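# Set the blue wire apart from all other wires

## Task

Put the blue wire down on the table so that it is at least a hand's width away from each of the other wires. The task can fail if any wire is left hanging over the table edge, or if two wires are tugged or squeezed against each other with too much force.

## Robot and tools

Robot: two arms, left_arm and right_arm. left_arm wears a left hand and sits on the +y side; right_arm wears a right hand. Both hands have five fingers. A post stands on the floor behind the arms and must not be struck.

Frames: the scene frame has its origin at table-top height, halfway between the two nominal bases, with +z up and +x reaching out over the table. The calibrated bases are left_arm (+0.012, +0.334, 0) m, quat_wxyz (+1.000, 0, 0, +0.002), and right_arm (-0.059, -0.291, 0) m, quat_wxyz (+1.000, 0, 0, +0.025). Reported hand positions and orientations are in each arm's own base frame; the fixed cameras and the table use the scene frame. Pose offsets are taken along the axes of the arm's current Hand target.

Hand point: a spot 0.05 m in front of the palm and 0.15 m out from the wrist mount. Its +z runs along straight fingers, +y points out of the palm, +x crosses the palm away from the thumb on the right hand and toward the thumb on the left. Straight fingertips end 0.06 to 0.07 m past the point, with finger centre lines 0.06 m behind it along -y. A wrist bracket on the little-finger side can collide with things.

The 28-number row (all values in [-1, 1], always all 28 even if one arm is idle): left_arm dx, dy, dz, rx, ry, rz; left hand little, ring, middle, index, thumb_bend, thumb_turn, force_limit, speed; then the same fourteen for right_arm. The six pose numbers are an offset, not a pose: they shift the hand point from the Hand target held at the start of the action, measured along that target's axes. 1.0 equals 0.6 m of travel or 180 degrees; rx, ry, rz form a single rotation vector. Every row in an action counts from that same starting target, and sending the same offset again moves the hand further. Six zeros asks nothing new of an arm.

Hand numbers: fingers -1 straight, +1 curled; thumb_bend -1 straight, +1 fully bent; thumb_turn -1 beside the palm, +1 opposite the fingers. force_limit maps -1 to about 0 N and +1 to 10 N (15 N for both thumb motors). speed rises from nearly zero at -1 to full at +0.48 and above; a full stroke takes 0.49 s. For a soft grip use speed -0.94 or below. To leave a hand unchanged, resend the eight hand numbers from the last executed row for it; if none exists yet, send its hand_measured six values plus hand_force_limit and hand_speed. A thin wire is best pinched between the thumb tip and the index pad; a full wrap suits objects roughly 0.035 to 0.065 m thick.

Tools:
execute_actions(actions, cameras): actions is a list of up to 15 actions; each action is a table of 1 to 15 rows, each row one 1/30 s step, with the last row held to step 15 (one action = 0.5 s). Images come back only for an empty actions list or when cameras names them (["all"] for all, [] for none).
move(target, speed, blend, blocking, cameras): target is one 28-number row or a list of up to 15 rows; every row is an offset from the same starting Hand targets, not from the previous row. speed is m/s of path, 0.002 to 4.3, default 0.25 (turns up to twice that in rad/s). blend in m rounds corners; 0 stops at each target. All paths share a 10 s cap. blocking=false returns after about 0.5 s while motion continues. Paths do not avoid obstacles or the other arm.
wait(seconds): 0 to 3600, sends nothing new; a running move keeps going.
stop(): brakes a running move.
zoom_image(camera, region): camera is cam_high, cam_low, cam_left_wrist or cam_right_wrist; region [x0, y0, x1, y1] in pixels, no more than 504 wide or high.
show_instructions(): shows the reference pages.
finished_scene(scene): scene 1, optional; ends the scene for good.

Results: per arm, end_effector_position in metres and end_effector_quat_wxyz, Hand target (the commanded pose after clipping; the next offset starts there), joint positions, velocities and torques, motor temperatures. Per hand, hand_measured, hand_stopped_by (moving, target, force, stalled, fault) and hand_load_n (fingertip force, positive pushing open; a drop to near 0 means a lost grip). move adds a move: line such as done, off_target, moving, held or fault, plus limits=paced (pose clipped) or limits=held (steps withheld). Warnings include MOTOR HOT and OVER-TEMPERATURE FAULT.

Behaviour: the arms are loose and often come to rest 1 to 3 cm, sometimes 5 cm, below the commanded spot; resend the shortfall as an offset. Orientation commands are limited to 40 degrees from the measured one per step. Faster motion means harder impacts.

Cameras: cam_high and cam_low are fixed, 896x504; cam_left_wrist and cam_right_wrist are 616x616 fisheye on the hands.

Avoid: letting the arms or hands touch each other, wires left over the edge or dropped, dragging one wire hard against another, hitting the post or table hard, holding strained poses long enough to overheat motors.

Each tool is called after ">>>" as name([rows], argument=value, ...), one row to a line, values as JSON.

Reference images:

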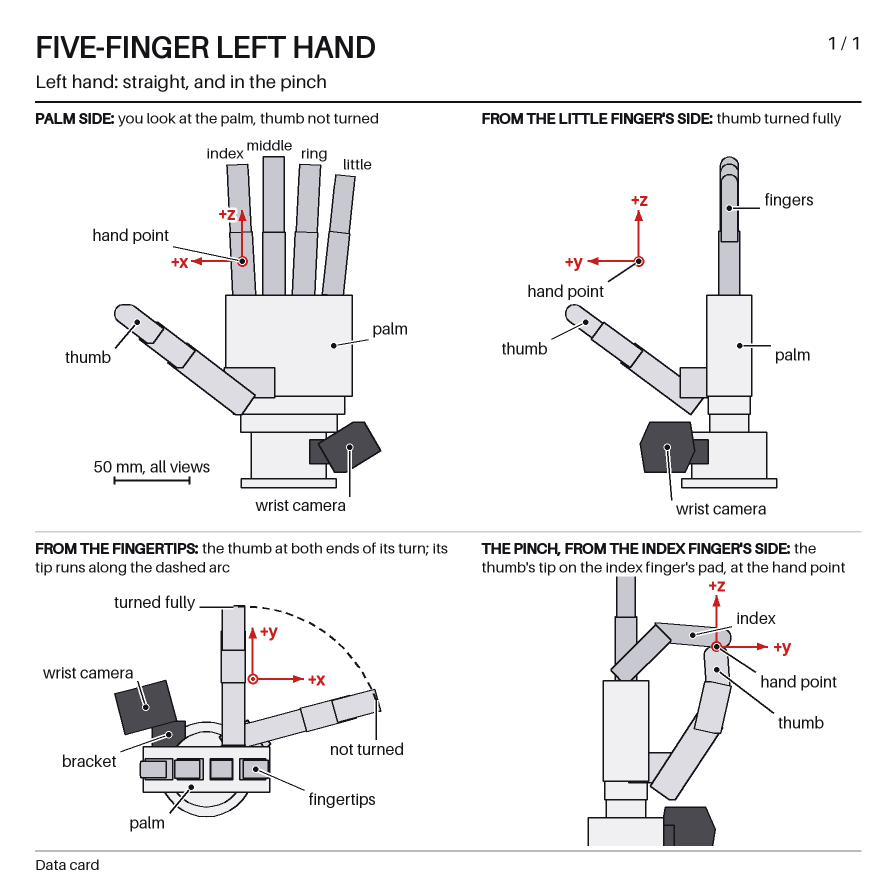

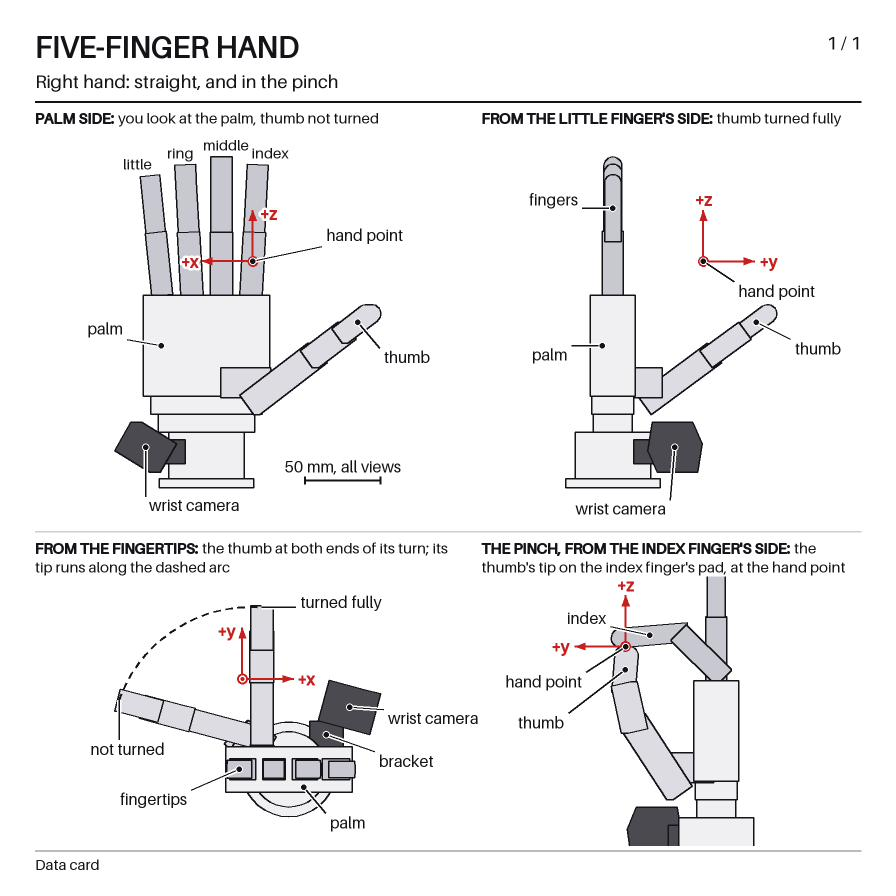

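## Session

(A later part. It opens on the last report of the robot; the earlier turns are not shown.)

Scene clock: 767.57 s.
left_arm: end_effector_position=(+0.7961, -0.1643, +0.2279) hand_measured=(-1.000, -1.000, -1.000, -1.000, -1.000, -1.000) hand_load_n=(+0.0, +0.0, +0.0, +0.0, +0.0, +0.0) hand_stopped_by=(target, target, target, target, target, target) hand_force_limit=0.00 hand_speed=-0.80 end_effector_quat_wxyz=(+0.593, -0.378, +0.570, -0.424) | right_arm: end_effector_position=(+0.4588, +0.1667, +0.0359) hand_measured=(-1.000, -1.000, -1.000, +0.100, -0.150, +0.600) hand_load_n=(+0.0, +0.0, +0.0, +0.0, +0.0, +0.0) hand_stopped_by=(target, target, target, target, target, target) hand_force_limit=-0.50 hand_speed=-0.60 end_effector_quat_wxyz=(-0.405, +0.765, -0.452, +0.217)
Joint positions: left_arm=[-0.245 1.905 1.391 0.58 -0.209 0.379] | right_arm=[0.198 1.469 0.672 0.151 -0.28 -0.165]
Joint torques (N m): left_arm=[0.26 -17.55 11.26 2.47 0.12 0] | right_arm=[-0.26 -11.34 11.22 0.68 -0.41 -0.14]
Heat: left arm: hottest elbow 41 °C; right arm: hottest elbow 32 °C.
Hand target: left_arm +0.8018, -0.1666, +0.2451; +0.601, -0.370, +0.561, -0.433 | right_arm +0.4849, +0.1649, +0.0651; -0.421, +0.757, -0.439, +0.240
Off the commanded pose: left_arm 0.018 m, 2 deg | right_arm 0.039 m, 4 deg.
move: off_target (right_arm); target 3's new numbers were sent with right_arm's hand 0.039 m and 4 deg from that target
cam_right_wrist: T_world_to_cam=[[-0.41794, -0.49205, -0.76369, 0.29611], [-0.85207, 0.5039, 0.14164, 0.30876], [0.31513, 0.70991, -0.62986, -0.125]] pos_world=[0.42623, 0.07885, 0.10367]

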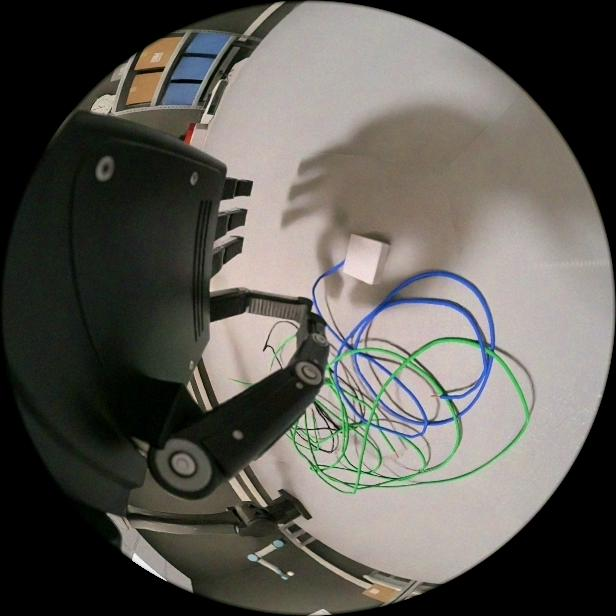

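>>> move([
  [0,0,0,0,0,0,-1,-1,-1,-1,-1,-1,0,-0.8,-0.0062,0.063,0.0345,0,0,0,-1,-1,-1,-0.12,-0.38,0.6,-0.5,-0.2],
], speed=0.05, cameras=["cam_right_wrist","cam_low"])

>>> zoom_image(camera="cam_right_wrist", region=[250, 230, 410, 390])

>>> zoom_image(camera="cam_low", region=[490, 260, 590, 330])

Scene clock: 819.30 s.
left_arm: end_effector_position=(+0.7961, -0.1643, +0.2279) hand_measured=(-1.000, -1.000, -1.000, -1.000, -1.000, -1.000) hand_load_n=(+0.0, +0.0, -0.5, +0.0, +0.0, -0.5) hand_stopped_by=(target, target, target, target, target, target) hand_force_limit=0.00 hand_speed=-0.80 end_effector_quat_wxyz=(+0.593, -0.378, +0.570, -0.424) | right_arm: end_effector_position=(+0.4726, +0.1695, +0.0171) hand_measured=(-1.000, -1.000, -1.000, -0.120, -0.380, +0.600) hand_load_n=(+0.0, +0.0, +0.0, +0.0, +0.0, +0.0) hand_stopped_by=(target, target, target, target, target, target) hand_force_limit=-0.50 hand_speed=-0.20 end_effector_quat_wxyz=(-0.414, +0.760, -0.446, +0.227)
Joint positions: left_arm=[-0.245 1.905 1.391 0.58 -0.209 0.379] | right_arm=[0.198 1.549 0.672 0.262 -0.28 -0.165]
Joint torques (N m): left_arm=[0.15 -17.44 11.19 2.55 0.14 0.04] | right_arm=[0.32 -10.29 6.75 2.25 -0.16 -0.09]
Heat: left arm: hottest elbow 41 °C; right arm: hottest elbow 34 °C.
Hand target: left_arm +0.8018, -0.1666, +0.2451; +0.601, -0.370, +0.561, -0.433 | right_arm +0.4808, +0.1671, +0.0221; -0.421, +0.757, -0.439, +0.240
Off the commanded pose: left_arm 0.018 m, 2 deg | right_arm 0.010 m, 2 deg.
move: done
cam_right_wrist: T_world_to_cam=[[-0.39472, -0.48732, -0.77892, 0.27737], [-0.85599, 0.5031, 0.11901, 0.32408], [0.33388, 0.71373, -0.61573, -0.15291]] pos_world=[0.43795, 0.08126, 0.08333]
Images, in order (width x height): cam_low 896x504, cam_right_wrist 616x616.

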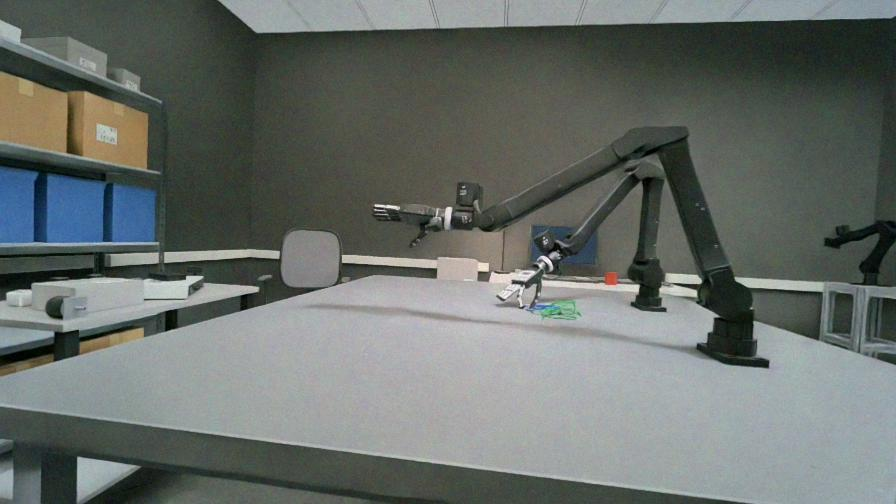

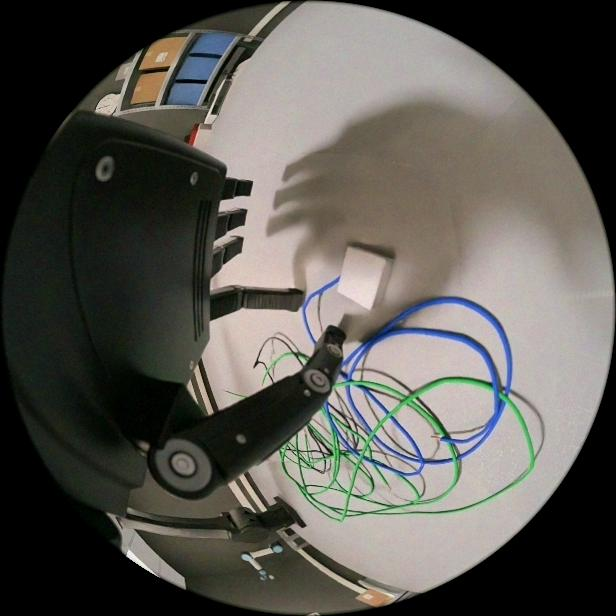

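Scaled by 3.150 from the camera's image (finer frame: 880x880).

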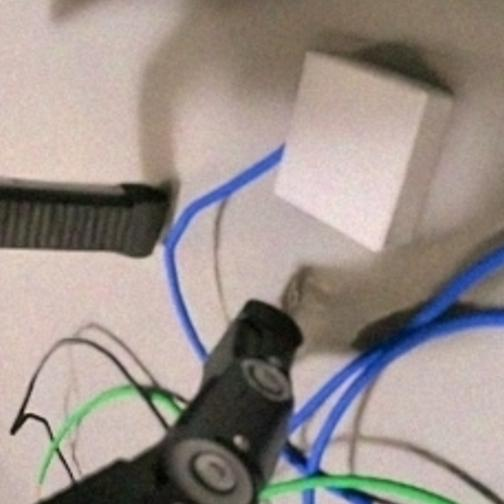

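Scaled by 5.040 from the camera's image (finer frame: 1280x720).

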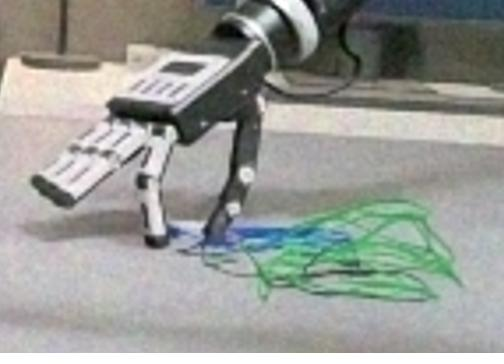

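>>> move([
  [0,0,0,0,0,0,-1,-1,-1,-1,-1,-1,0,-0.8,0,0.017,0.0106,0,0,0,-1,-1,-1,-0.12,-0.38,0.6,-0.5,-0.2],
  [0,0,0,0,0,0,-1,-1,-1,-1,-1,-1,0,-0.8,0,0.017,0.0106,0,0,0,-1,-1,-1,0.05,-0.15,0.6,-0.4,-0.88],
], speed=0.04, cameras=["cam_right_wrist","cam_low"])

>>> zoom_image(camera="cam_right_wrist", region=[250, 230, 410, 390])

Scene clock: 831.23 s.
left_arm: end_effector_position=(+0.7961, -0.1643, +0.2279) hand_measured=(-1.000, -1.000, -1.000, -1.000, -1.000, -1.000) hand_load_n=(+0.0, +0.0, -0.5, +0.0, +0.0, +0.0) hand_stopped_by=(target, target, target, target, target, target) hand_force_limit=0.00 hand_speed=-0.80 end_effector_quat_wxyz=(+0.593, -0.378, +0.570, -0.424) | right_arm: end_effector_position=(+0.4794, +0.1708, +0.0139) hand_measured=(-1.000, -1.000, -1.000, +0.050, -0.150, +0.600) hand_load_n=(+0.0, +0.0, +0.0, +0.5, +0.0, +0.0) hand_stopped_by=(target, target, target, target, target, target) hand_force_limit=-0.40 hand_speed=-0.88 end_effector_quat_wxyz=(-0.421, +0.756, -0.442, +0.235)
Joint positions: left_arm=[-0.245 1.905 1.391 0.58 -0.209 0.379] | right_arm=[0.198 1.573 0.672 0.311 -0.28 -0.165]
Joint torques (N m): left_arm=[-0.03 -17.32 11.11 2.62 0.14 0.02] | right_arm=[0.32 -9.82 5.87 1.92 -0.15 -0.09]
Heat: left arm: hottest elbow 41 °C; right arm: hottest elbow 34 °C.
Hand target: left_arm +0.8018, -0.1666, +0.2451; +0.601, -0.370, +0.561, -0.433 | right_arm +0.4808, +0.1671, +0.0100; -0.421, +0.757, -0.439, +0.240
Off the commanded pose: left_arm 0.018 m, 2 deg | right_arm 0.006 m, 1 deg.
move: done
cam_right_wrist: T_world_to_cam=[[-0.37586, -0.48356, -0.79051, 0.26863], [-0.85865, 0.50255, 0.10085, 0.33123], [0.34851, 0.71667, -0.60409, -0.1658]] pos_world=[0.44316, 0.08226, 0.07879]
Images, in order (width x height): cam_low 896x504, cam_right_wrist 616x616.

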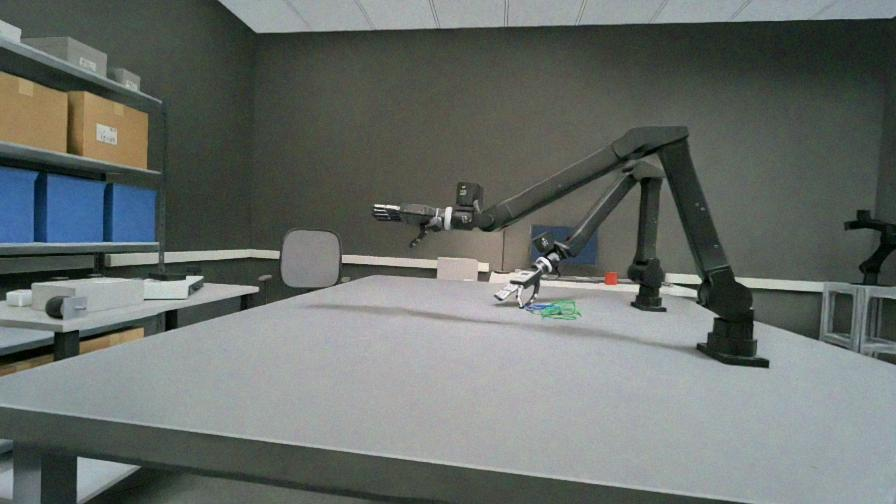

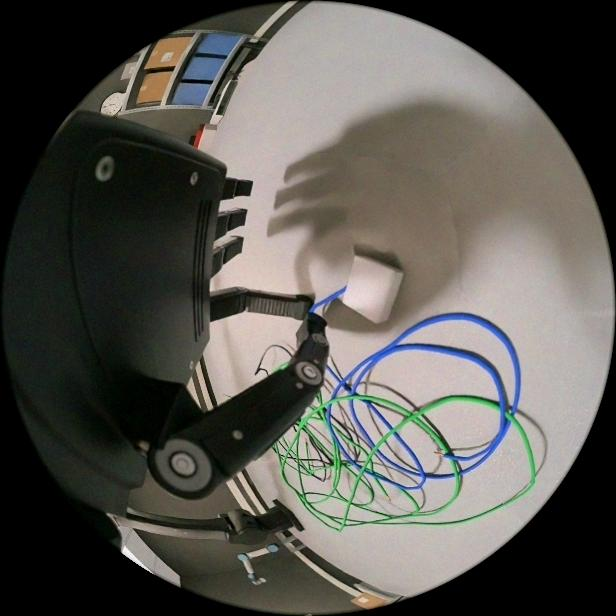

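Scaled by 3.150 from the camera's image (finer frame: 880x880).

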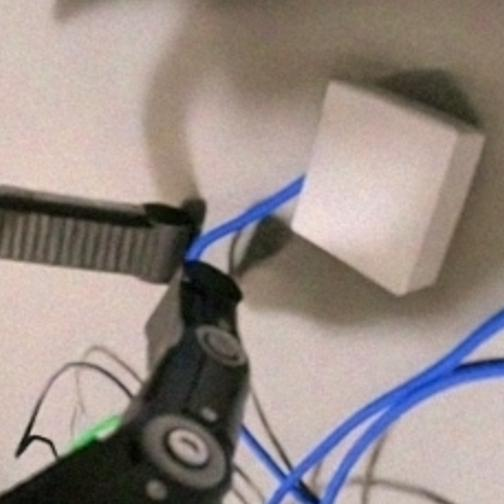

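>>> move([
  [0,0,0,0,0,0,-1,-1,-1,-1,-1,-1,0,-0.8,0,0,0,0,0,0,-1,-1,-1,0.2,0.05,0.6,-0.4,-0.9],
], speed=0.04, cameras=["cam_right_wrist"])

>>> zoom_image(camera="cam_right_wrist", region=[250, 230, 410, 390])

Scene clock: 837.80 s.
left_arm: end_effector_position=(+0.7961, -0.1643, +0.2279) hand_measured=(-1.000, -1.000, -1.000, -1.000, -1.000, -1.000) hand_load_n=(+0.0, +0.0, +0.0, +0.0, +0.0, +0.0) hand_stopped_by=(target, target, target, target, target, target) hand_force_limit=0.00 hand_speed=-0.80 end_effector_quat_wxyz=(+0.593, -0.378, +0.570, -0.424) | right_arm: end_effector_position=(+0.4789, +0.1707, +0.0117) hand_measured=(-1.000, -1.000, -1.000, +0.200, +0.050, +0.600) hand_load_n=(+0.0, +0.0, +0.0, +0.0, +0.0, +0.0) hand_stopped_by=(target, target, target, target, target, target) hand_force_limit=-0.40 hand_speed=-0.90 end_effector_quat_wxyz=(-0.419, +0.757, -0.443, +0.234)
Joint positions: left_arm=[-0.245 1.905 1.391 0.58 -0.209 0.379] | right_arm=[0.198 1.578 0.672 0.311 -0.28 -0.165]
Joint torques (N m): left_arm=[0.15 -17.2 11.21 2.65 0.16 0.01] | right_arm=[0.32 -10.29 5.83 1.94 -0.15 -0.09]
Heat: left arm: hottest elbow 41 °C; right arm: hottest elbow 34 °C.
Hand target: left_arm +0.8018, -0.1666, +0.2451; +0.601, -0.370, +0.561, -0.433 | right_arm +0.4808, +0.1671, +0.0100; -0.421, +0.757, -0.439, +0.240
Off the commanded pose: left_arm 0.018 m, 2 deg | right_arm 0.004 m, 1 deg.
move: done
cam_right_wrist: T_world_to_cam=[[-0.37938, -0.48424, -0.7884, 0.26851], [-0.85817, 0.50267, 0.10422, 0.33077], [0.34584, 0.71612, -0.60627, -0.16548]] pos_world=[0.44296, 0.08226, 0.0769]

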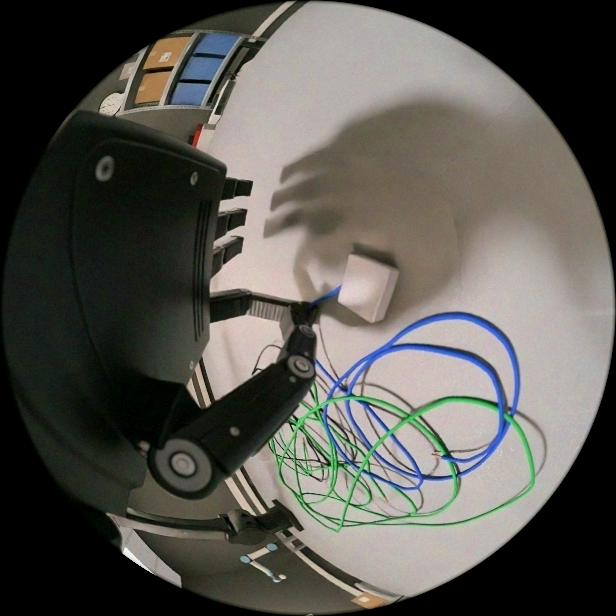

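Scaled by 3.150 from the camera's image (finer frame: 880x880).

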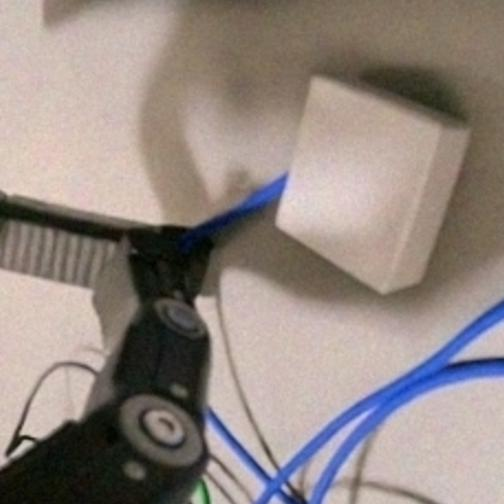

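>>> move([
  [0,0,0,0,0,0,-1,-1,-1,-1,-1,-1,0,-0.8,0,0,0,0,0,0,-1,-1,-1,0.4,0.15,0.6,-0.4,-0.9],
], speed=0.04, cameras=["cam_right_wrist"])

>>> zoom_image(camera="cam_right_wrist", region=[250, 230, 410, 390])

Scene clock: 844.63 s.
left_arm: end_effector_position=(+0.7961, -0.1643, +0.2279) hand_measured=(-1.000, -1.000, -1.000, -1.000, -1.000, -1.000) hand_load_n=(+0.0, +0.0, +0.0, +0.0, +0.0, +0.0) hand_stopped_by=(target, target, target, target, target, target) hand_force_limit=0.00 hand_speed=-0.80 end_effector_quat_wxyz=(+0.593, -0.378, +0.570, -0.424) | right_arm: end_effector_position=(+0.4789, +0.1707, +0.0117) hand_measured=(-1.000, -1.000, -1.000, +0.224, +0.070, +0.600) hand_load_n=(+0.0, -0.5, +0.0, +6.5, +4.5, +0.0) hand_stopped_by=(target, target, target, force, force, target) hand_force_limit=-0.40 hand_speed=-0.90 end_effector_quat_wxyz=(-0.419, +0.757, -0.443, +0.234)
Joint positions: left_arm=[-0.245 1.905 1.391 0.58 -0.209 0.379] | right_arm=[0.198 1.578 0.672 0.311 -0.28 -0.165]
Joint torques (N m): left_arm=[0.03 -17.55 11.14 2.61 0.16 0.01] | right_arm=[0.32 -10.34 5.82 1.94 -0.15 -0.09]
Heat: left arm: hottest elbow 41 °C; right arm: hottest elbow 33 °C.
Hand target: left_arm +0.8018, -0.1666, +0.2451; +0.601, -0.370, +0.561, -0.433 | right_arm +0.4808, +0.1671, +0.0100; -0.421, +0.757, -0.439, +0.240
Off the commanded pose: left_arm 0.018 m, 2 deg | right_arm 0.004 m, 1 deg.
move: done
cam_right_wrist: T_world_to_cam=[[-0.37938, -0.48424, -0.7884, 0.26851], [-0.85817, 0.50267, 0.10422, 0.33077], [0.34584, 0.71612, -0.60627, -0.16548]] pos_world=[0.44296, 0.08226, 0.0769]

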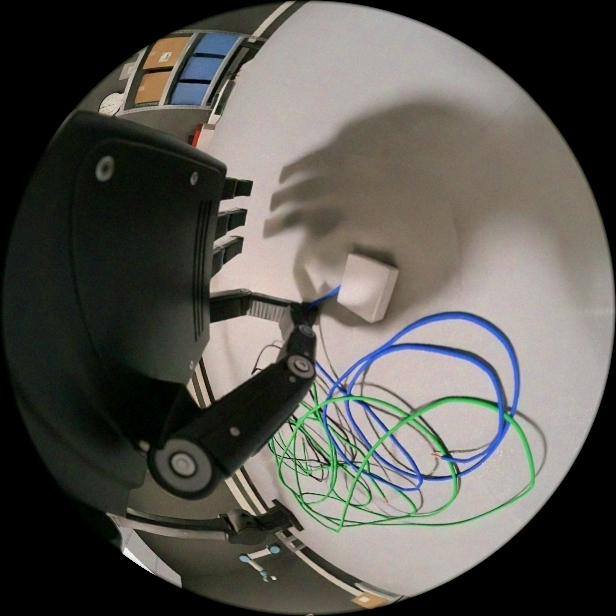

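Scaled by 3.150 from the camera's image (finer frame: 880x880).

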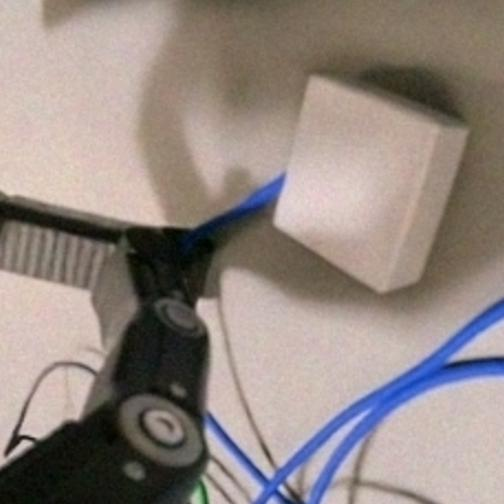

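>>> move([
  [0,0,0,0,0,0,-1,-1,-1,-1,-1,-1,0,-0.8,0.0083,-0.07,-0.025,0,0,0,-1,-1,-1,0.4,0.15,0.6,-0.4,-0.9],
], speed=0.03, cameras=["cam_right_wrist","cam_high"])

>>> zoom_image(camera="cam_right_wrist", region=[250, 230, 410, 390])

Scene clock: 853.13 s.
left_arm: end_effector_position=(+0.7961, -0.1643, +0.2279) hand_measured=(-1.000, -1.000, -1.000, -1.000, -1.000, -1.000) hand_load_n=(+0.0, +0.0, +0.0, +0.0, +0.0, +0.0) hand_stopped_by=(target, target, target, target, target, target) hand_force_limit=0.00 hand_speed=-0.80 end_effector_quat_wxyz=(+0.593, -0.378, +0.570, -0.424) | right_arm: end_effector_position=(+0.4657, +0.1681, +0.0253) hand_measured=(-1.000, -1.000, -1.000, +0.224, +0.070, +0.600) hand_load_n=(+0.0, -0.5, +0.0, +6.5, +4.5, +0.0) hand_stopped_by=(target, target, target, force, force, target) hand_force_limit=-0.40 hand_speed=-0.90 end_effector_quat_wxyz=(-0.405, +0.765, -0.452, +0.218)
Joint positions: left_arm=[-0.245 1.905 1.391 0.58 -0.209 0.379] | right_arm=[0.198 1.512 0.679 0.188 -0.28 -0.165]
Joint torques (N m): left_arm=[0.09 -17.26 11.21 2.55 0.12 0] | right_arm=[-0.09 -11.87 10.89 0.69 -0.32 -0.11]
Heat: left arm: hottest elbow 41 °C; right arm: hottest elbow 33 °C.
Hand target: left_arm +0.8018, -0.1666, +0.2451; +0.601, -0.370, +0.561, -0.433 | right_arm +0.4916, +0.1674, +0.0536; -0.421, +0.757, -0.439, +0.240
Off the commanded pose: left_arm 0.018 m, 2 deg | right_arm 0.038 m, 4 deg.
move: off_target (right_arm)
cam_right_wrist: T_world_to_cam=[[-0.41683, -0.49179, -0.76446, 0.291], [-0.85228, 0.50385, 0.14059, 0.31547], [0.31603, 0.71013, -0.62916, -0.13532]] pos_world=[0.43293, 0.08025, 0.09297]
Images, in order (width x height): cam_high 896x504, cam_right_wrist 616x616.

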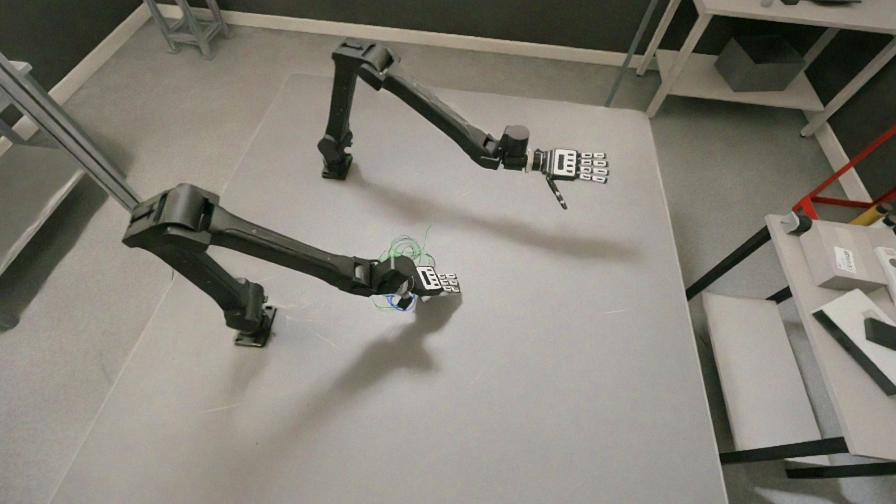

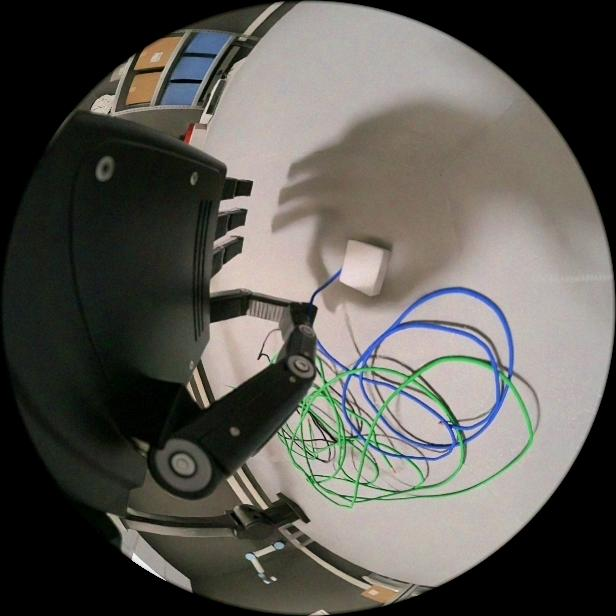

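Scaled by 3.150 from the camera's image (finer frame: 880x880).

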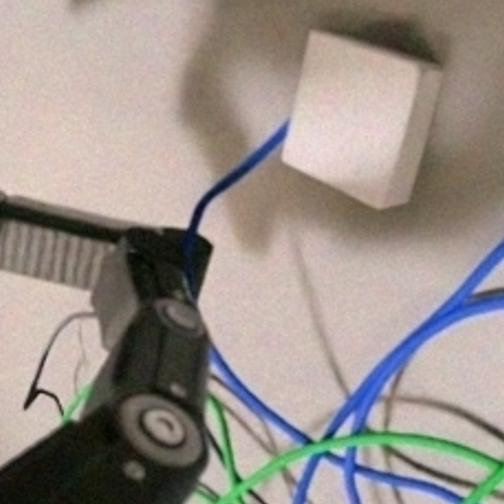

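>>> move([
  [0,0,0,0,0,0,-1,-1,-1,-1,-1,-1,0,-0.8,0.0,-0.0565,-0.0353,0,0,0,-1,-1,-1,0.4,0.15,0.6,-0.4,-0.9],
], speed=0.03, cameras=["cam_right_wrist","cam_low"])

>>> zoom_image(camera="cam_right_wrist", region=[250, 230, 450, 430])

>>> zoom_image(camera="cam_low", region=[490, 260, 590, 330])

Scene clock: 868.13 s.
left_arm: end_effector_position=(+0.7961, -0.1643, +0.2279) hand_measured=(-1.000, -1.000, -1.000, -1.000, -1.000, -1.000) hand_load_n=(+0.0, +0.0, +0.0, -0.5, +0.0, +0.0) hand_stopped_by=(target, target, target, target, target, target) hand_force_limit=0.00 hand_speed=-0.80 end_effector_quat_wxyz=(+0.593, -0.378, +0.570, -0.424) | right_arm: end_effector_position=(+0.4665, +0.1682, +0.0622) hand_measured=(-1.000, -1.000, -1.000, +0.224, +0.070, +0.600) hand_load_n=(+0.0, +0.0, +0.0, +6.0, +4.5, +0.0) hand_stopped_by=(target, target, target, force, force, target) hand_force_limit=-0.40 hand_speed=-0.90 end_effector_quat_wxyz=(-0.404, +0.765, -0.452, +0.217)
Joint positions: left_arm=[-0.245 1.905 1.391 0.58 -0.209 0.379] | right_arm=[0.198 1.427 0.722 0.058 -0.28 -0.165]
Joint torques (N m): left_arm=[0.03 -17.32 11.08 2.52 0.15 0.02] | right_arm=[-0.15 -11.22 11.97 0.69 -0.32 -0.12]
Heat: left arm: hottest elbow 41 °C; right arm: hottest elbow 35 °C.
Hand target: left_arm +0.8018, -0.1666, +0.2451; +0.601, -0.370, +0.561, -0.433 | right_arm +0.4918, +0.1672, +0.0936; -0.421, +0.757, -0.439, +0.240
Off the commanded pose: left_arm 0.018 m, 2 deg | right_arm 0.040 m, 4 deg.
move: off_target (right_arm)
cam_right_wrist: T_world_to_cam=[[-0.41913, -0.49222, -0.76292, 0.32071], [-0.85184, 0.50394, 0.14285, 0.31051], [0.31415, 0.70976, -0.63051, -0.11141]] pos_world=[0.43393, 0.08045, 0.13007]
Images, in order (width x height): cam_low 896x504, cam_right_wrist 616x616.

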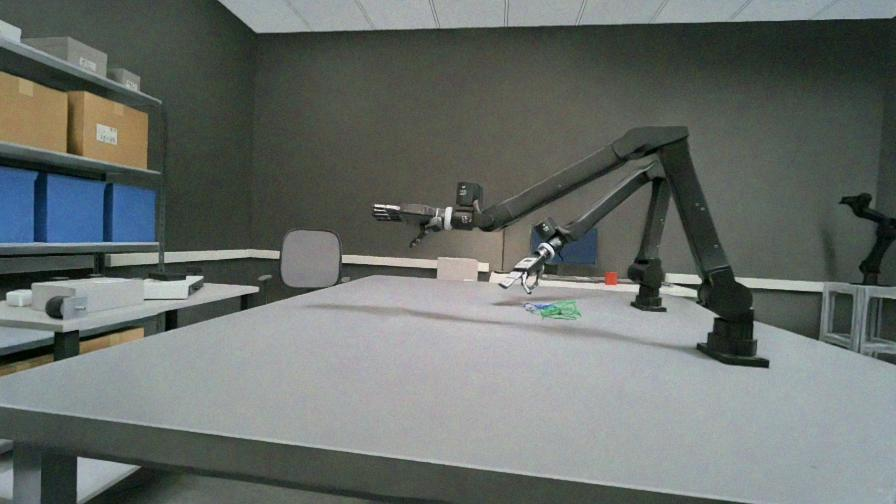

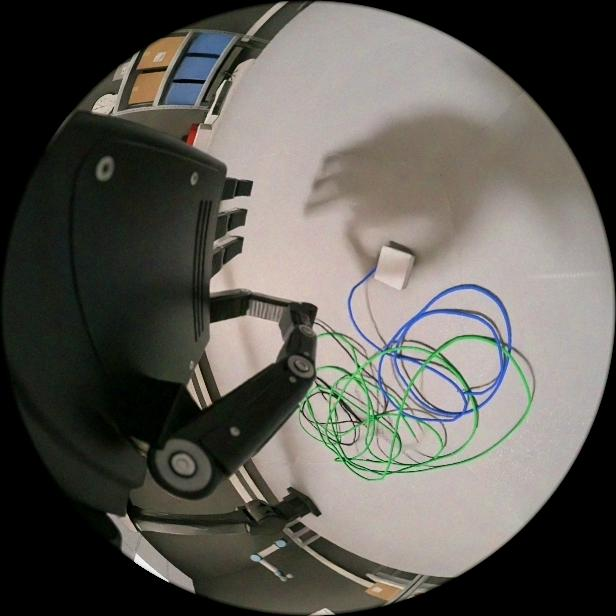

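Scaled by 2.520 from the camera's image (finer frame: 880x880).

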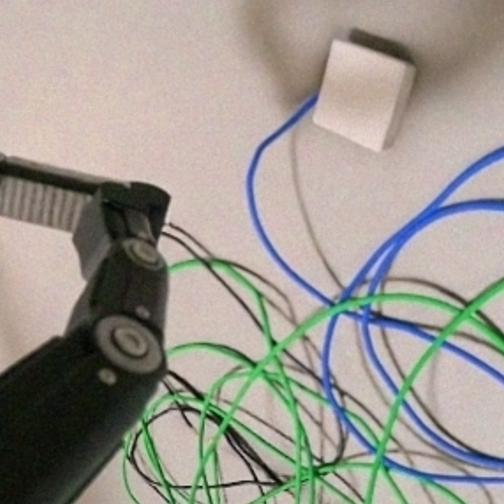

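Scaled by 5.040 from the camera's image (finer frame: 1280x720).

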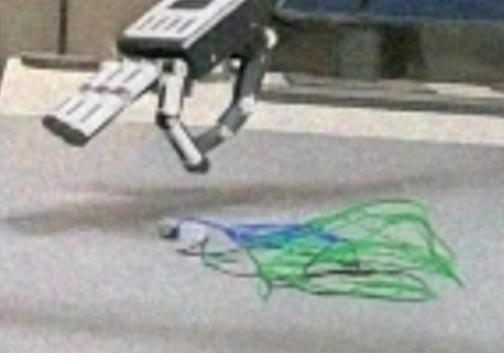

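>>> move([
  [0,0,0,0,0,0,-1,-1,-1,-1,-1,-1,0,-0.8,0,0,0,0,0,0,-1,-1,0,0,-0.6,0.6,-0.4,-0.2],
  [0,0,0,0,0,0,-1,-1,-1,-1,-1,-1,0,-0.8,0.0042,0.0483,-0.0187,0.0556,-0.1237,-0.0631,-1,-1,0,0,-1,-1,-0.4,-0.2],
], speed=0.08, cameras=["cam_right_wrist","cam_high"])

>>> zoom_image(camera="cam_right_wrist", region=[250, 230, 450, 430])

Scene clock: 984.83 s.
left_arm: end_effector_position=(+0.7961, -0.1643, +0.2279) hand_measured=(-1.000, -1.000, -1.000, -1.000, -1.000, -1.000) hand_load_n=(+0.0, +0.0, +0.0, +0.0, +0.0, +0.0) hand_stopped_by=(target, target, target, target, target, target) hand_force_limit=0.00 hand_speed=-0.80 end_effector_quat_wxyz=(+0.593, -0.378, +0.570, -0.424) | right_arm: end_effector_position=(+0.4534, +0.1574, +0.0621) hand_measured=(-1.000, -1.000, +0.000, +0.000, -1.000, -1.000) hand_load_n=(+0.0, +0.0, +0.0, +0.0, +0.0, +0.0) hand_stopped_by=(target, target, target, target, target, target) hand_force_limit=-0.40 hand_speed=-0.20 end_effector_quat_wxyz=(-0.527, +0.794, -0.268, +0.143)
Joint positions: left_arm=[-0.245 1.905 1.391 0.58 -0.209 0.379] | right_arm=[0.027 1.521 0.722 0.148 -0.843 -0.456]
Joint torques (N m): left_arm=[-0.21 -17.67 11.14 2.56 0.14 0.01] | right_arm=[-0.21 -10.17 8.91 1.96 -0.73 -0.11]
Motor temperatures (°C): left_arm=[28 40 41 26 27 28] | right_arm=[30 30 37 28 26 28]
Heat: left arm: hottest elbow 41 °C; right arm: hottest elbow 37 °C.
Hand target: left_arm +0.8018, -0.1666, +0.2451; +0.601, -0.370, +0.561, -0.433 | right_arm +0.4714, +0.1527, +0.0749; -0.536, +0.789, -0.250, +0.167
Off the commanded pose: left_arm 0.018 m, 2 deg | right_arm 0.023 m, 4 deg.
move: off_target (right_arm); target 2's new numbers were sent with right_arm's hand 0.023 m and 4 deg from that target
cam_right_wrist: T_world_to_cam=[[-0.09536, -0.47528, -0.87465, 0.16719], [-0.99428, 0.08803, 0.06056, 0.44002], [0.04821, 0.87542, -0.48095, -0.01454]] pos_world=[0.45415, 0.05345, 0.11259]
Images, in order (width x height): cam_high 896x504, cam_right_wrist 616x616.

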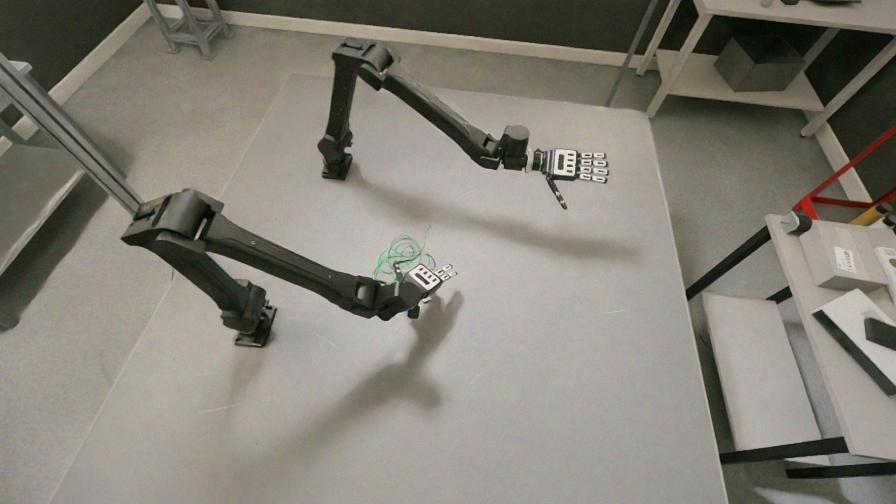

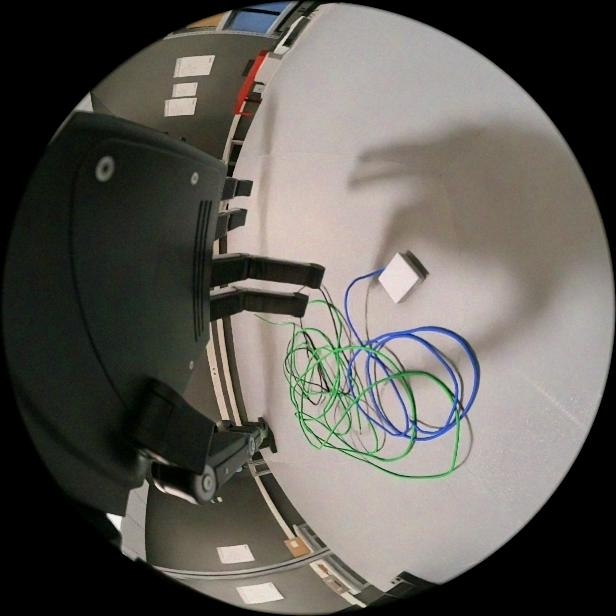

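Scaled by 2.520 from the camera's image (finer frame: 880x880).

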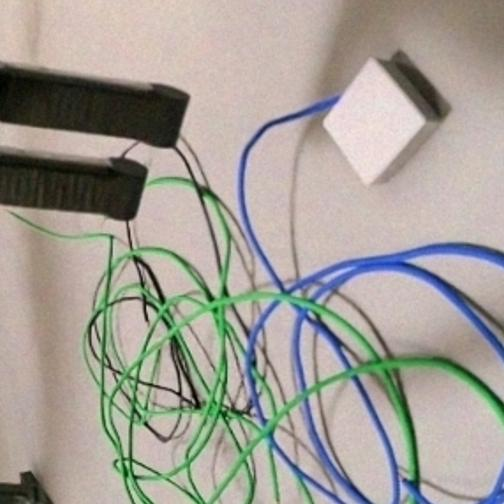

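>>> move([
  [0,0,0,0,0,0,-1,-1,-1,-1,-1,-1,0,-0.8,-0.0008,0.0916,0.0178,0,0,0,-1,-1,0,0,-1,-1,-0.4,-0.2],
], speed=0.06, cameras=["cam_right_wrist","cam_low"])

>>> zoom_image(camera="cam_right_wrist", region=[250, 230, 410, 390])

Scene clock: 1023.17 s.
left_arm: end_effector_position=(+0.7961, -0.1643, +0.2279) hand_measured=(-1.000, -1.000, -1.000, -1.000, -1.000, -1.000) hand_load_n=(+0.0, +0.0, -0.5, +0.0, +0.5, -0.5) hand_stopped_by=(target, target, target, target, target, target) hand_force_limit=0.00 hand_speed=-0.80 end_effector_quat_wxyz=(+0.593, -0.378, +0.570, -0.424) | right_arm: end_effector_position=(+0.4595, +0.1517, +0.0186) hand_measured=(-1.000, -1.000, +0.000, +0.000, -1.000, -1.000) hand_load_n=(+0.0, +0.0, +0.0, +0.0, +0.0, +0.0) hand_stopped_by=(target, target, target, target, target, target) hand_force_limit=-0.40 hand_speed=-0.20 end_effector_quat_wxyz=(-0.533, +0.791, -0.259, +0.151)
Joint positions: left_arm=[-0.245 1.905 1.391 0.58 -0.209 0.379] | right_arm=[0.01 1.647 0.695 0.317 -0.863 -0.47]
Joint torques (N m): left_arm=[0.15 -17.38 11.11 2.67 0.15 0] | right_arm=[-0.44 -11.11 5.46 1.96 -0.59 -0.15]
Heat: left arm: hottest elbow 42 °C; right arm: hottest elbow 35 °C.
Hand target: left_arm +0.8018, -0.1666, +0.2451; +0.601, -0.370, +0.561, -0.433 | right_arm +0.4649, +0.1446, +0.0199; -0.536, +0.789, -0.250, +0.167
Off the commanded pose: left_arm 0.018 m, 2 deg | right_arm 0.009 m, 2 deg.
move: done
cam_right_wrist: T_world_to_cam=[[-0.07066, -0.47115, -0.87922, 0.1151], [-0.9959, 0.08327, 0.03541, 0.45111], [0.05653, 0.87811, -0.47511, -0.03506]] pos_world=[0.45937, 0.04745, 0.06856]
Images, in order (width x height): cam_low 896x504, cam_right_wrist 616x616.

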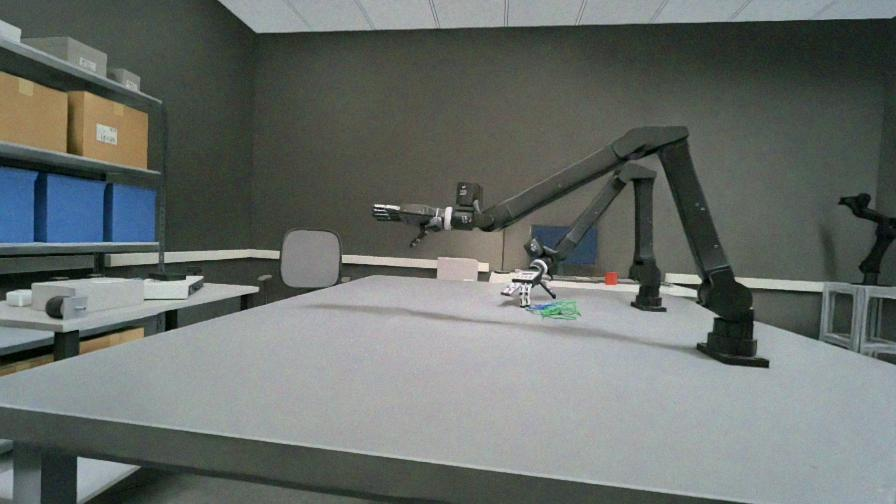

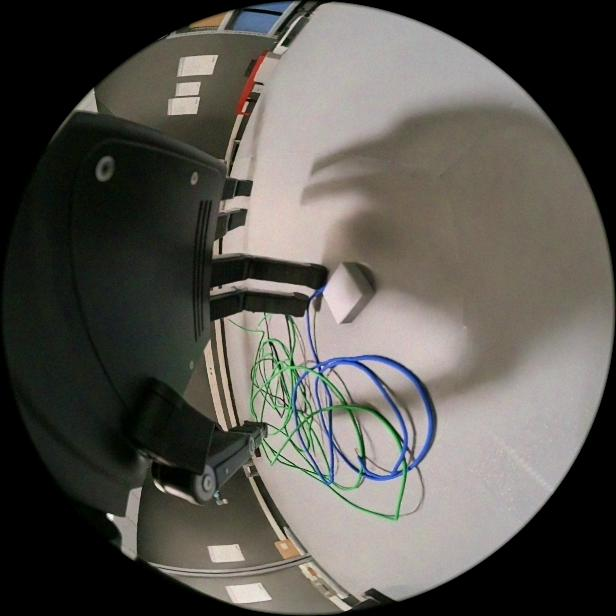

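Scaled by 3.150 from the camera's image (finer frame: 880x880).

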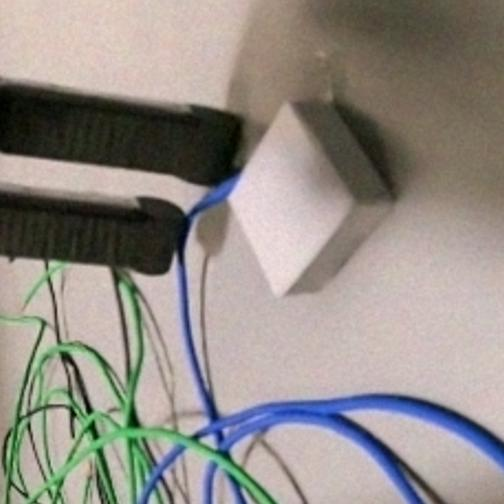

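>>> move([
  [0,0,0,0,0,0,-1,-1,-1,-1,-1,-1,0,-0.8,0,-0.0774,-0.0308,0,0,0,-1,-1,0,0,-1,-1,-0.4,-0.2],
  [0,0,0,0,0,0,-1,-1,-1,-1,-1,-1,0,-0.8,0.054,-0.0958,-0.4353,0,0,0,-1,-1,-1,-1,-1,-1,-0.4,-0.2],
], speed=[0.08,0.15], blend=[0.02,0], cameras=["cam_right_wrist","cam_high"])

>>> zoom_image(camera="cam_right_wrist", region=[250, 230, 450, 430])

>>> zoom_image(camera="cam_high", region=[360, 215, 450, 315])

Scene clock: 1082.87 s.
left_arm: end_effector_position=(+0.7961, -0.1643, +0.2279) hand_measured=(-1.000, -1.000, -1.000, -1.000, -1.000, -1.000) hand_load_n=(+0.0, +0.0, +0.0, +0.0, +0.0, +0.0) hand_stopped_by=(target, target, target, target, target, target) hand_force_limit=0.00 hand_speed=-0.80 end_effector_quat_wxyz=(+0.593, -0.378, +0.570, -0.424) | right_arm: end_effector_position=(+0.3471, -0.0477, +0.1507) hand_measured=(-1.000, -1.000, -1.000, -1.000, -1.000, -1.000) hand_load_n=(+0.0, +0.0, +0.0, +0.0, +0.0, +0.0) hand_stopped_by=(target, target, target, target, target, target) hand_force_limit=-0.40 hand_speed=-0.20 end_effector_quat_wxyz=(-0.537, +0.785, -0.273, +0.145)
Joint positions: left_arm=[-0.245 1.905 1.391 0.58 -0.209 0.379] | right_arm=[-0.601 1.346 0.907 -1.139 -1.179 -1.508]
Joint torques (N m): left_arm=[-0.03 -17.55 11.15 2.55 0.14 0.02] | right_arm=[0.44 -7.94 11.92 -0.7 -1.25 -0.12]
Heat: left arm: hottest elbow 42 °C; right arm: hottest elbow 34 °C.
Hand target: left_arm +0.8018, -0.1666, +0.2451; +0.601, -0.370, +0.561, -0.433 | right_arm +0.3648, -0.0557, +0.1697; -0.536, +0.789, -0.250, +0.167
Off the commanded pose: left_arm 0.018 m, 2 deg | right_arm 0.027 m, 4 deg.
move: off_target (right_arm); target 2's new numbers were sent with right_arm's hand 0.027 m and 4 deg from that target
cam_right_wrist: T_world_to_cam=[[-0.09621, -0.45296, -0.88633, 0.14027], [-0.9935, 0.09819, 0.05766, 0.34763], [0.06091, 0.88611, -0.45946, 0.20564]] pos_world=[0.34634, -0.15282, 0.19876]
Images, in order (width x height): cam_high 896x504, cam_right_wrist 616x616.

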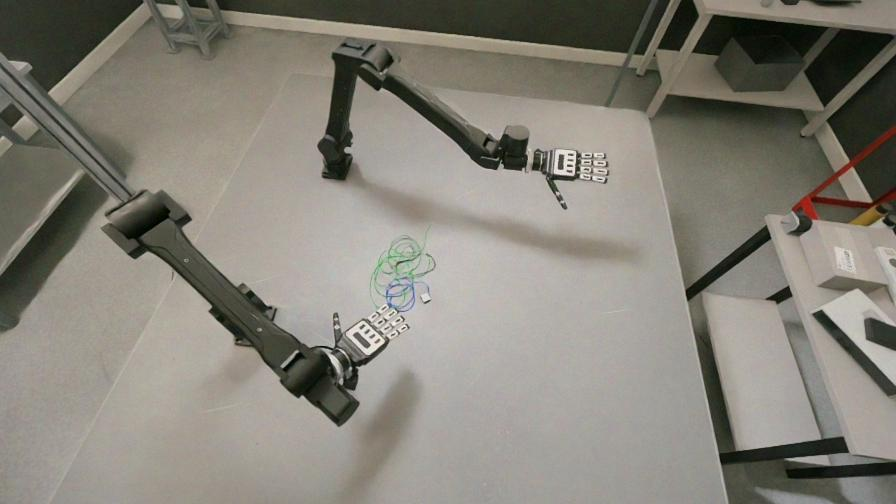

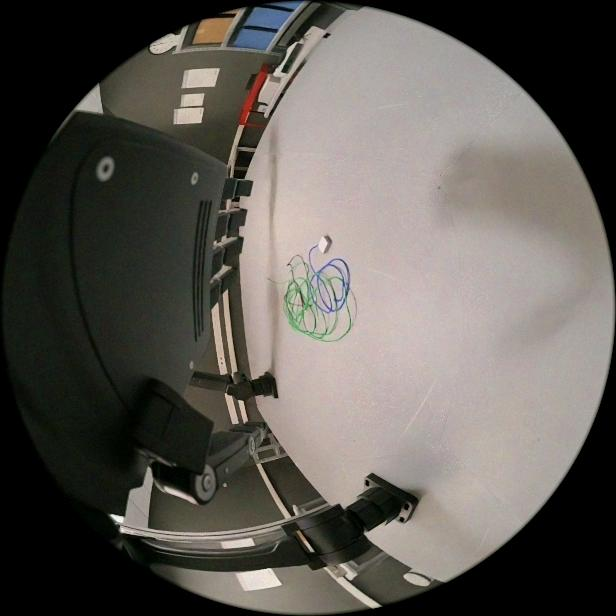

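Scaled by 2.520 from the camera's image (finer frame: 880x880).

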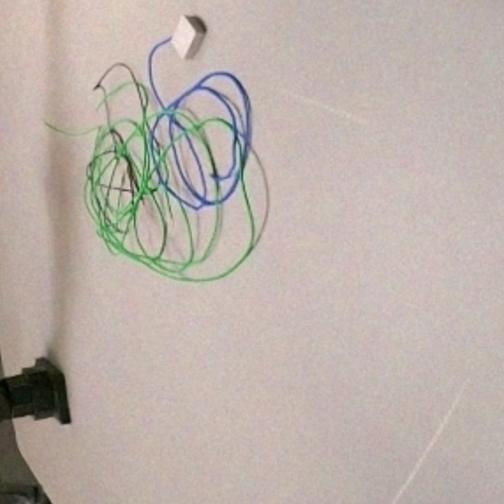

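Scaled by 5.040 from the camera's image (finer frame: 1280x720).

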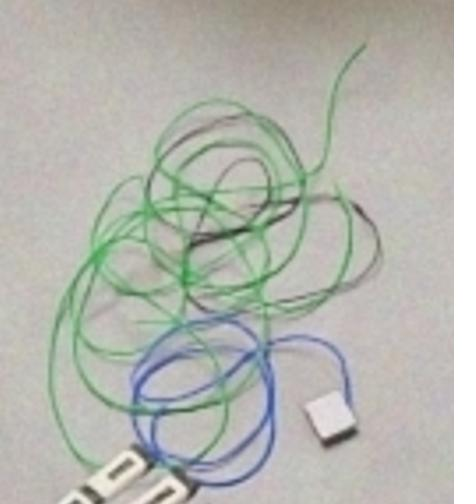

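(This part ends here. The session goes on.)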